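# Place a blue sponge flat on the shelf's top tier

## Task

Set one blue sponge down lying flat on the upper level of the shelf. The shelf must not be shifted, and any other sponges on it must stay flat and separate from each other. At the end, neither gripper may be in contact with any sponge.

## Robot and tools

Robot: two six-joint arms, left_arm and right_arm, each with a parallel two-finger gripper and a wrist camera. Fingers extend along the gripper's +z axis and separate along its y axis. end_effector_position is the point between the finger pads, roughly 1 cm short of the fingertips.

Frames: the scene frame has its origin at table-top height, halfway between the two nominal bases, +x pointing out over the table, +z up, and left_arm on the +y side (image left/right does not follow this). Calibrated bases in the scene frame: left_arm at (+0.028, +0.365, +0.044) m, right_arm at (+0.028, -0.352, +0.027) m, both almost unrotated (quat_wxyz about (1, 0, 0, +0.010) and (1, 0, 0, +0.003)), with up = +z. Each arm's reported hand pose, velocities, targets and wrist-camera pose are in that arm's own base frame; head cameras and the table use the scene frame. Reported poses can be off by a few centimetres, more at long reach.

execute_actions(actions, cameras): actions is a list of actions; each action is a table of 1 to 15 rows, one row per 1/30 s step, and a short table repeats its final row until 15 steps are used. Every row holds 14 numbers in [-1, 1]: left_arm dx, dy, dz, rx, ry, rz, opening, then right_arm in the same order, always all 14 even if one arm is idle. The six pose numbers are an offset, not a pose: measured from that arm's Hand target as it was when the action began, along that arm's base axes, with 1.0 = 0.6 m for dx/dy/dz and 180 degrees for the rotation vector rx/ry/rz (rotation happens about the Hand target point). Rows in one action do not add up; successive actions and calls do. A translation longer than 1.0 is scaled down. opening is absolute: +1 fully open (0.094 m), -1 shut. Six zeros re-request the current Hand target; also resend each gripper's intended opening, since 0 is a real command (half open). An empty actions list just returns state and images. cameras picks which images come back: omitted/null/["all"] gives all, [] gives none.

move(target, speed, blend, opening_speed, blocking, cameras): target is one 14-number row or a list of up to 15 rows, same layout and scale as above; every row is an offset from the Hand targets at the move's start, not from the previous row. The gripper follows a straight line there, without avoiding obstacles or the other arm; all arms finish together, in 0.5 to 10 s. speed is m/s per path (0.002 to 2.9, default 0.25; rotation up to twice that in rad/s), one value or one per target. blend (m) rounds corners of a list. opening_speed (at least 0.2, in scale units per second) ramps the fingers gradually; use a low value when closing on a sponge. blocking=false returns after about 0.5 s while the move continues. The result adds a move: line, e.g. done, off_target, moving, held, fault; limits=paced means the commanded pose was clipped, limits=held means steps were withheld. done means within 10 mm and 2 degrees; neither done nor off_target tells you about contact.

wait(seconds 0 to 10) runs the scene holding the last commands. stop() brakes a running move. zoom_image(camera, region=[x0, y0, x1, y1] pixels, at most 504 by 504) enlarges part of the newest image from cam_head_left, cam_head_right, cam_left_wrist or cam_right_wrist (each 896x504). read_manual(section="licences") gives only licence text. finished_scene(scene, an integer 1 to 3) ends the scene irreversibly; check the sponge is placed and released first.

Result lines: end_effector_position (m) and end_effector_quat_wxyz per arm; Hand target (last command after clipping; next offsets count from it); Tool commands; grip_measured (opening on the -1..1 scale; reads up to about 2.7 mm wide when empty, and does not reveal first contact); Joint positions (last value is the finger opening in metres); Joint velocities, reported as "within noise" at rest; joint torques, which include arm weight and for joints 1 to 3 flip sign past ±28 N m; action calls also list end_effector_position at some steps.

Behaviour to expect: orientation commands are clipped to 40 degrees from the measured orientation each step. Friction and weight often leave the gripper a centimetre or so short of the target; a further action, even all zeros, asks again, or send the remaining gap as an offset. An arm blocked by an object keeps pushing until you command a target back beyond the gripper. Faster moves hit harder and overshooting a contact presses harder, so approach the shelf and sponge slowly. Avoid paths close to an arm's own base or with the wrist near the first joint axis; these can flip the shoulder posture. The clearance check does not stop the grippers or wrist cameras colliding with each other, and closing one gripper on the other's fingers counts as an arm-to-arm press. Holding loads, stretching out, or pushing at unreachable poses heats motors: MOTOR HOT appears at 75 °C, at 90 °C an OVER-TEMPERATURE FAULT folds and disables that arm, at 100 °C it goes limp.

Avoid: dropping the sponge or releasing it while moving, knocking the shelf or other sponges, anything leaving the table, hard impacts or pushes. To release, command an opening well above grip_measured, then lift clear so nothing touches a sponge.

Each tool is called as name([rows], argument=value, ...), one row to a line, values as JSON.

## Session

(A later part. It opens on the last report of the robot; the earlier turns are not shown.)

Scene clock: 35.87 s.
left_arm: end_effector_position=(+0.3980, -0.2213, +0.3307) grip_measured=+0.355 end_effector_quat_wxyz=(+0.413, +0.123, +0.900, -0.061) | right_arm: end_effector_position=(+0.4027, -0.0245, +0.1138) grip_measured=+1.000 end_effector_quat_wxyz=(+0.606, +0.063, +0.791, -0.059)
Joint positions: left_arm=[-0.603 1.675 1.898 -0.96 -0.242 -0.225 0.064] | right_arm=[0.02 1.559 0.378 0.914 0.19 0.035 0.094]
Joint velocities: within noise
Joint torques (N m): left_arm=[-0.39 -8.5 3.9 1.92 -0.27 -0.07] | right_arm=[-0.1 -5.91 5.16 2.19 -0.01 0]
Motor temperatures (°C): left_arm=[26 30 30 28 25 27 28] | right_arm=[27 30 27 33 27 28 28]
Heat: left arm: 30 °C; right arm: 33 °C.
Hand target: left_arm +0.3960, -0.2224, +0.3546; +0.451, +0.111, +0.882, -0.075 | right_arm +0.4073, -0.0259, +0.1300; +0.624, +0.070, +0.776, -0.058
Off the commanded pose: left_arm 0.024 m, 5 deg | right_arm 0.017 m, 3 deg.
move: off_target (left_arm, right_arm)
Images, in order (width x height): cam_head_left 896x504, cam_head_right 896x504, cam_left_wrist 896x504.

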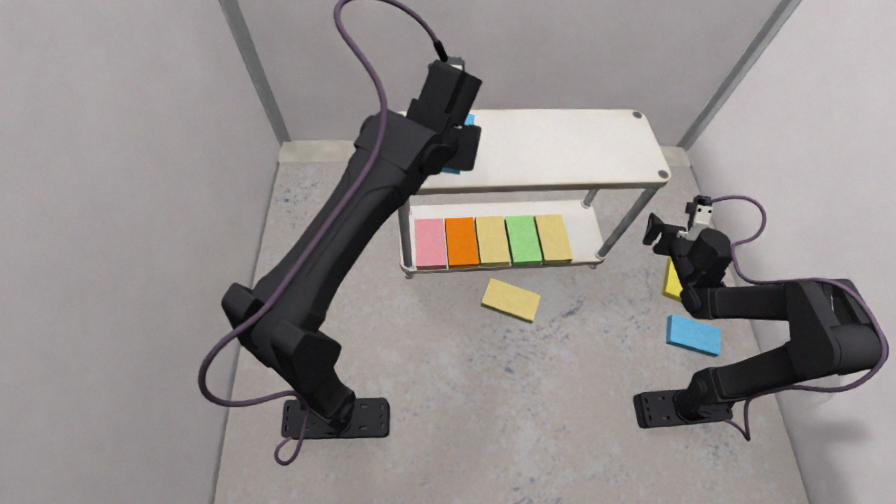

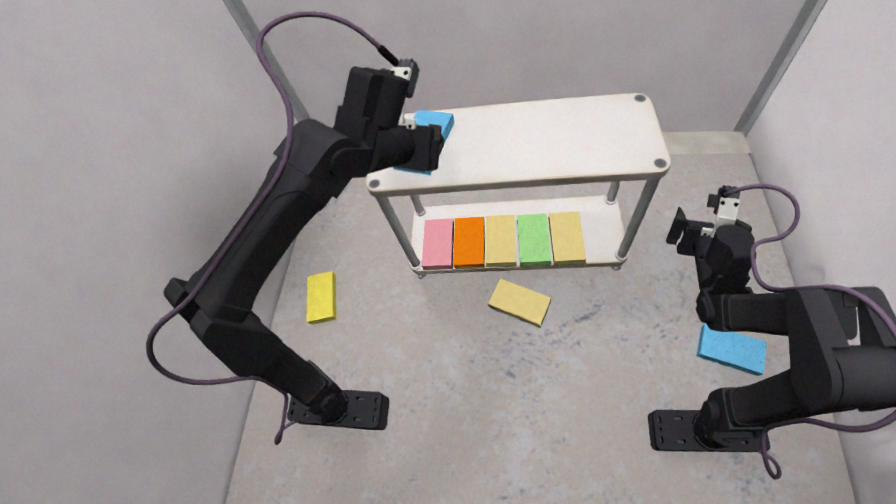

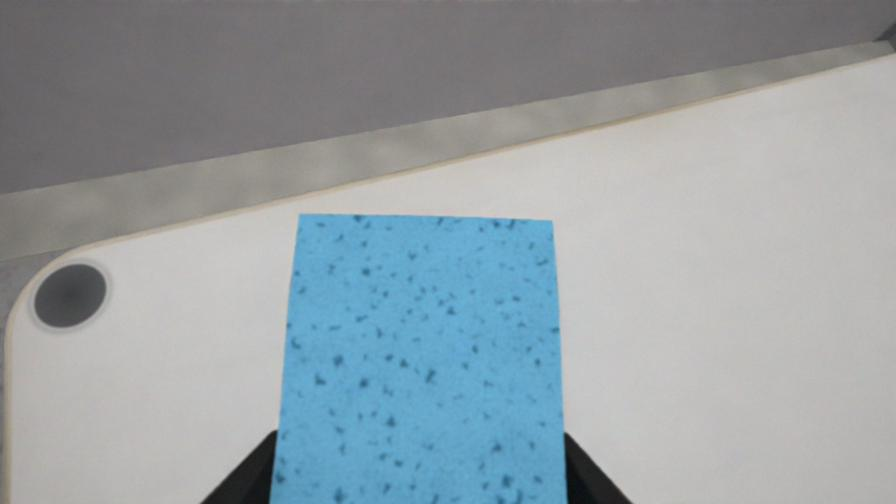

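move(target=[0, 0, -0.01, 0, 0, 0, 0.26, 0, 0, 0, 0, 0, 0, 1], speed=0.05, cameras=["cam_left_wrist", "cam_head_left", "cam_head_right"])

Scene clock: 37.03 s.
left_arm: end_effector_position=(+0.3983, -0.2212, +0.3310) grip_measured=+0.355 end_effector_quat_wxyz=(+0.421, +0.121, +0.897, -0.064) | right_arm: end_effector_position=(+0.4027, -0.0245, +0.1138) grip_measured=+1.000 end_effector_quat_wxyz=(+0.606, +0.063, +0.791, -0.059)
Joint positions: left_arm=[-0.603 1.656 1.863 -0.923 -0.243 -0.225 0.064] | right_arm=[0.02 1.559 0.378 0.914 0.19 0.035 0.094]
Joint velocities: within noise
Joint torques (N m): left_arm=[-0.46 -7.91 3.75 1.86 -0.25 -0.06] | right_arm=[-0.1 -5.93 5.15 2.2 -0.01 0]
Motor temperatures (°C): left_arm=[26 30 30 28 25 27 29] | right_arm=[27 30 27 34 27 28 28]
Heat: left arm: 30 °C; right arm: 34 °C.
Hand target: left_arm +0.3960, -0.2224, +0.3486; +0.451, +0.111, +0.882, -0.075 | right_arm +0.4073, -0.0259, +0.1300; +0.624, +0.070, +0.776, -0.058
Off the commanded pose: left_arm 0.018 m, 4 deg | right_arm 0.017 m, 3 deg.
move: off_target (left_arm, right_arm)
Images, in order (width x height): cam_head_left 896x504, cam_head_right 896x504, cam_left_wrist 896x504.

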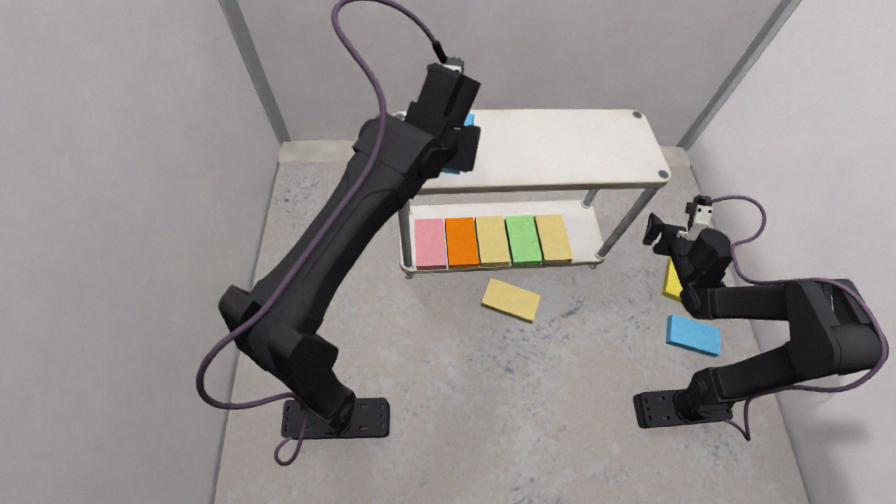

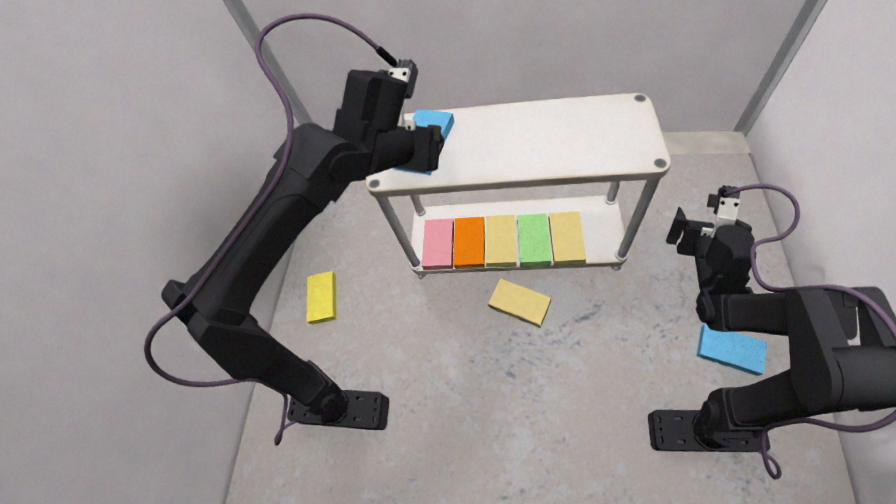

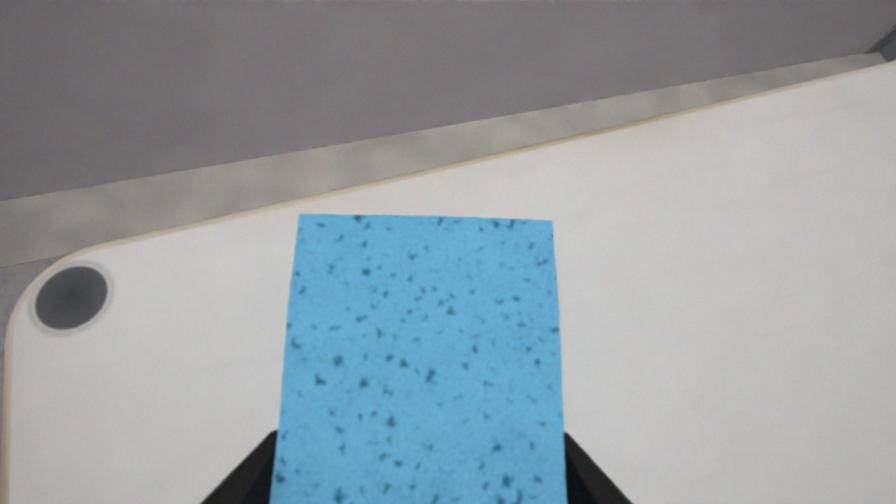

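move(target=[0, 0, 0.005, 0, 0, 0, 0.8, 0, 0, 0, 0, 0, 0, 1], speed=0.05, opening_speed=0.5, cameras=["cam_left_wrist", "cam_head_left", "cam_head_right"])

Scene clock: 38.83 s.
left_arm: end_effector_position=(+0.3983, -0.2212, +0.3310) grip_measured=+0.797 end_effector_quat_wxyz=(+0.421, +0.121, +0.897, -0.064) | right_arm: end_effector_position=(+0.4027, -0.0245, +0.1138) grip_measured=+1.000 end_effector_quat_wxyz=(+0.606, +0.063, +0.791, -0.059)
Joint positions: left_arm=[-0.603 1.656 1.863 -0.923 -0.243 -0.225 0.084] | right_arm=[0.02 1.559 0.378 0.914 0.19 0.035 0.094]
Joint velocities: within noise
Joint torques (N m): left_arm=[-0.47 -7.51 4.94 1.74 -0.25 -0.07] | right_arm=[-0.09 -5.93 5.15 2.19 -0.01 0]
Motor temperatures (°C): left_arm=[26 30 30 29 25 27 28] | right_arm=[27 30 27 34 27 28 28]
Heat: left arm: 30 °C; right arm: 34 °C.
Hand target: left_arm +0.3960, -0.2224, +0.3516; +0.451, +0.111, +0.882, -0.075 | right_arm +0.4073, -0.0259, +0.1300; +0.624, +0.070, +0.776, -0.058
Off the commanded pose: left_arm 0.021 m, 4 deg | right_arm 0.017 m, 3 deg.
move: off_target (left_arm, right_arm)
Images, in order (width x height): cam_head_left 896x504, cam_head_right 896x504, cam_left_wrist 896x504.

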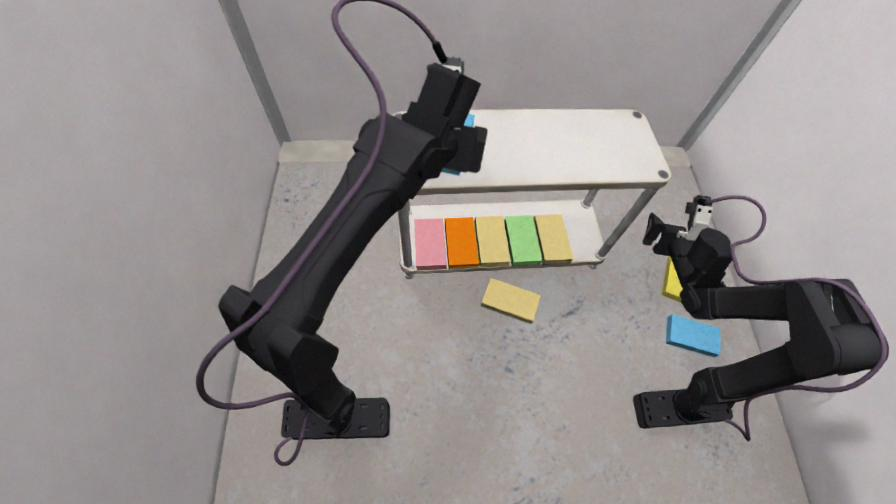

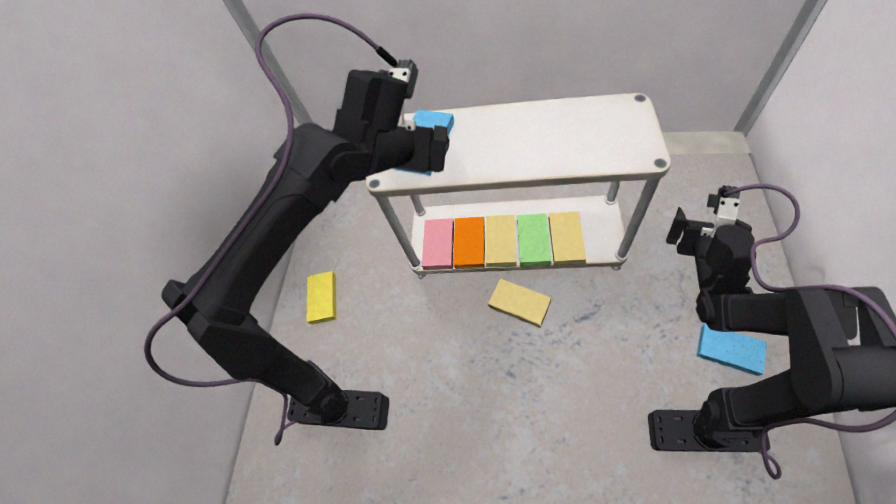

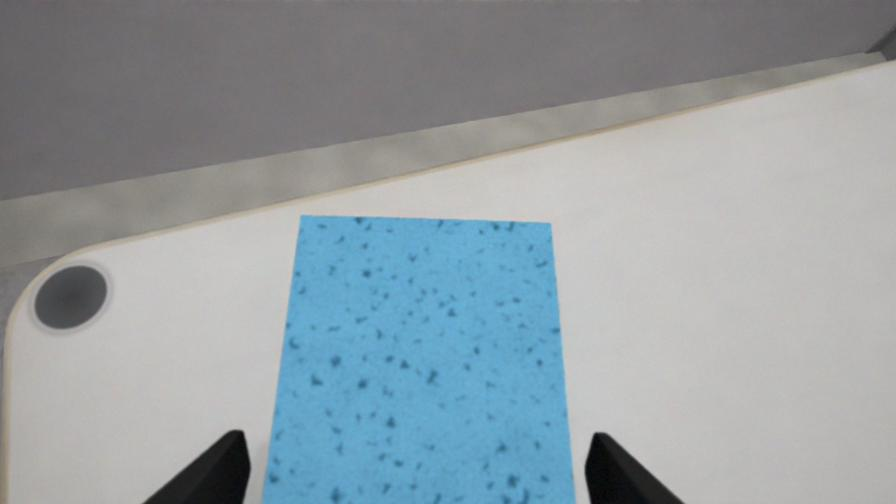

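move([
  [-0.1233, 0.035, 0.13, 0, 0, 0, 0.8, 0, 0, 0, 0, 0, 0, 1],
  [-0.25, 0.0717, 0.13, 0, 0, 0, 0.8, 0, 0, 0, 0, 0, 0, 1],
], speed=0.14, blend=[0.03, 0])

Scene clock: 41.47 s.
left_arm: end_effector_position=(+0.2489, -0.1905, +0.4346) grip_measured=+0.797 end_effector_quat_wxyz=(+0.454, +0.113, +0.878, -0.097) | right_arm: end_effector_position=(+0.4027, -0.0245, +0.1138) grip_measured=+1.000 end_effector_quat_wxyz=(+0.606, +0.063, +0.791, -0.059)
Joint positions: left_arm=[-0.915 1.399 2.087 -1.378 -0.466 -0.436 0.084] | right_arm=[0.02 1.559 0.378 0.914 0.19 0.035 0.094]
Joint velocities: within noise
Joint torques (N m): left_arm=[-0.42 -2.52 2.7 1.1 -0.44 -0.08] | right_arm=[-0.09 -5.91 5.16 2.2 -0.01 0]
Motor temperatures (°C): left_arm=[26 30 30 28 25 27 28] | right_arm=[27 30 27 34 27 28 28]
Heat: left arm: 30 °C; right arm: 34 °C.
Hand target: left_arm +0.2460, -0.1794, +0.4296; +0.451, +0.111, +0.882, -0.075 | right_arm +0.4073, -0.0259, +0.1300; +0.624, +0.070, +0.776, -0.058
Off the commanded pose: left_arm 0.013 m, 3 deg | right_arm 0.017 m, 3 deg.
move: off_target (left_arm, right_arm)

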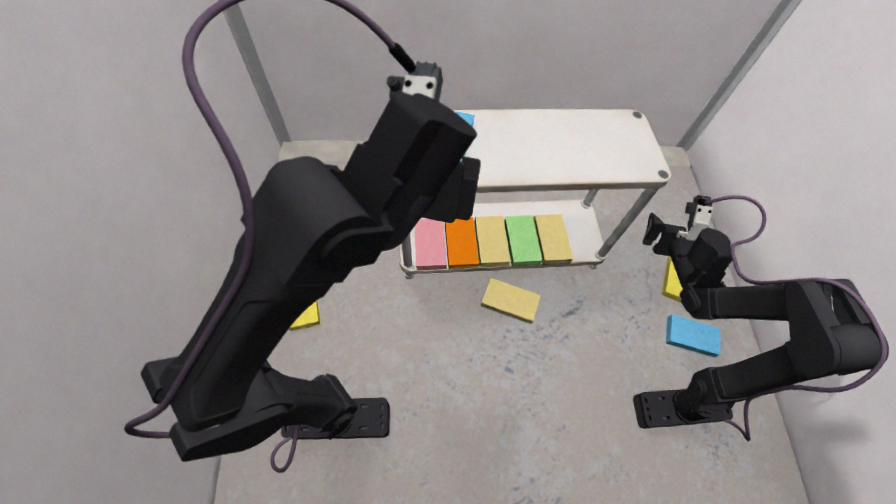

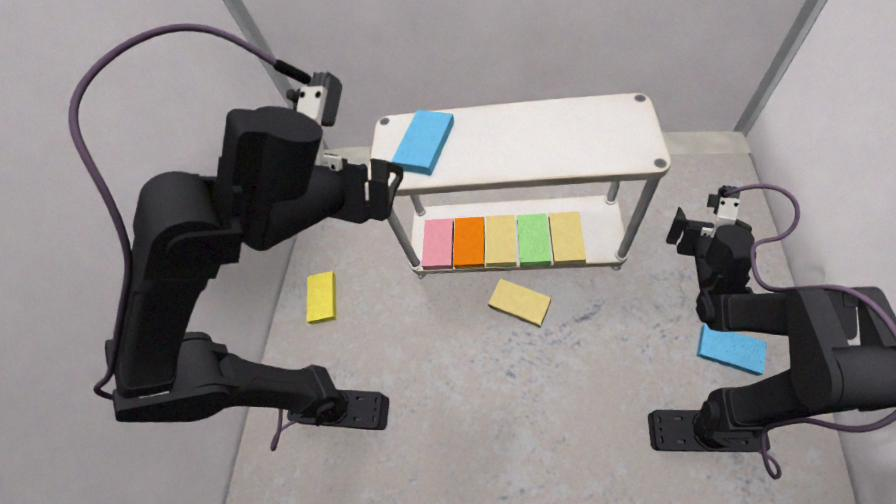

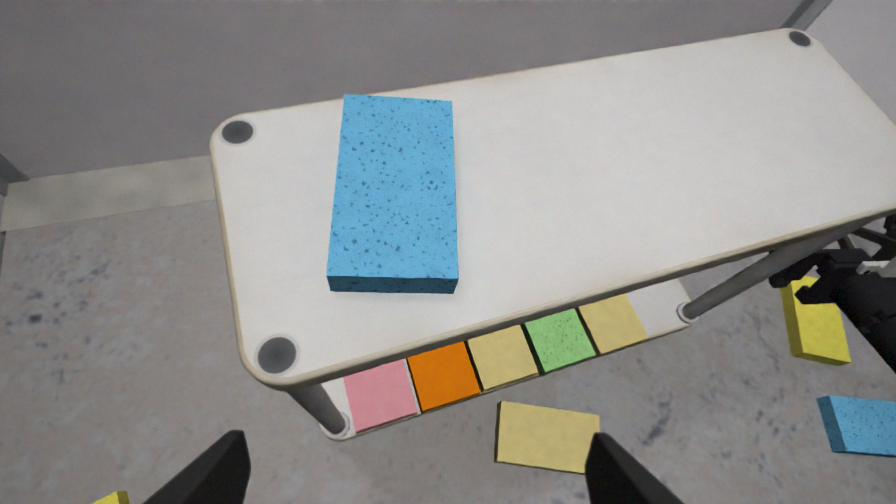

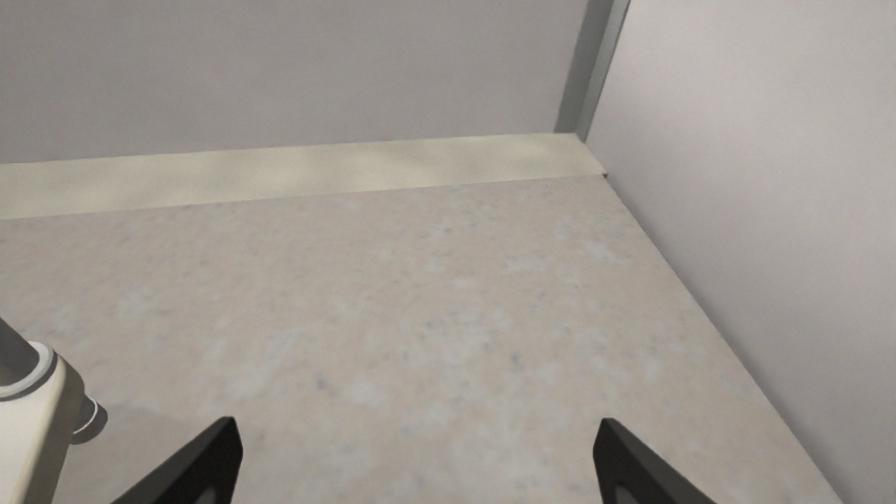

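zoom_image(camera="cam_left_wrist", region=[200, 70, 520, 400])

zoom_image(camera="cam_head_right", region=[350, 90, 500, 210])

Scaled by 1.527 from the camera's 896x504 image, which has a finer 1280x720 frame.

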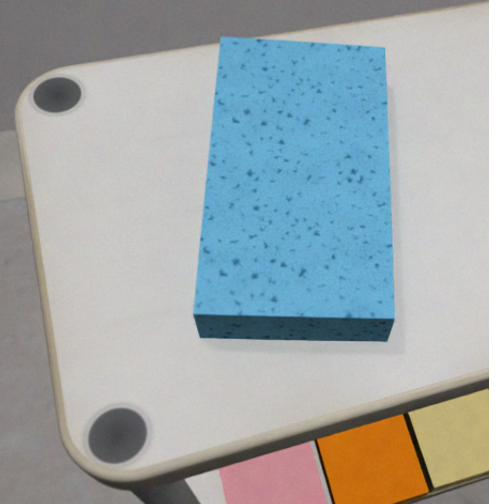

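Scaled by 3.360 from the camera's 896x504 image, which has a finer 1280x720 frame.

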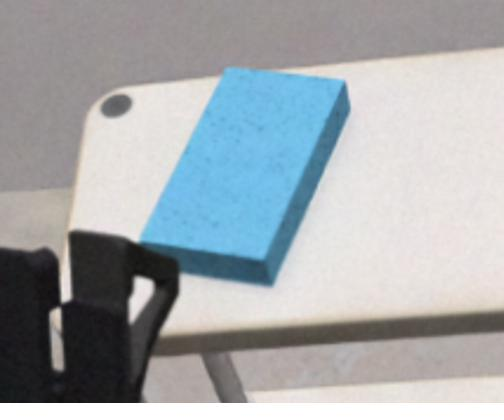

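finished_scene(scene=3)

The scene is finished: the task was done.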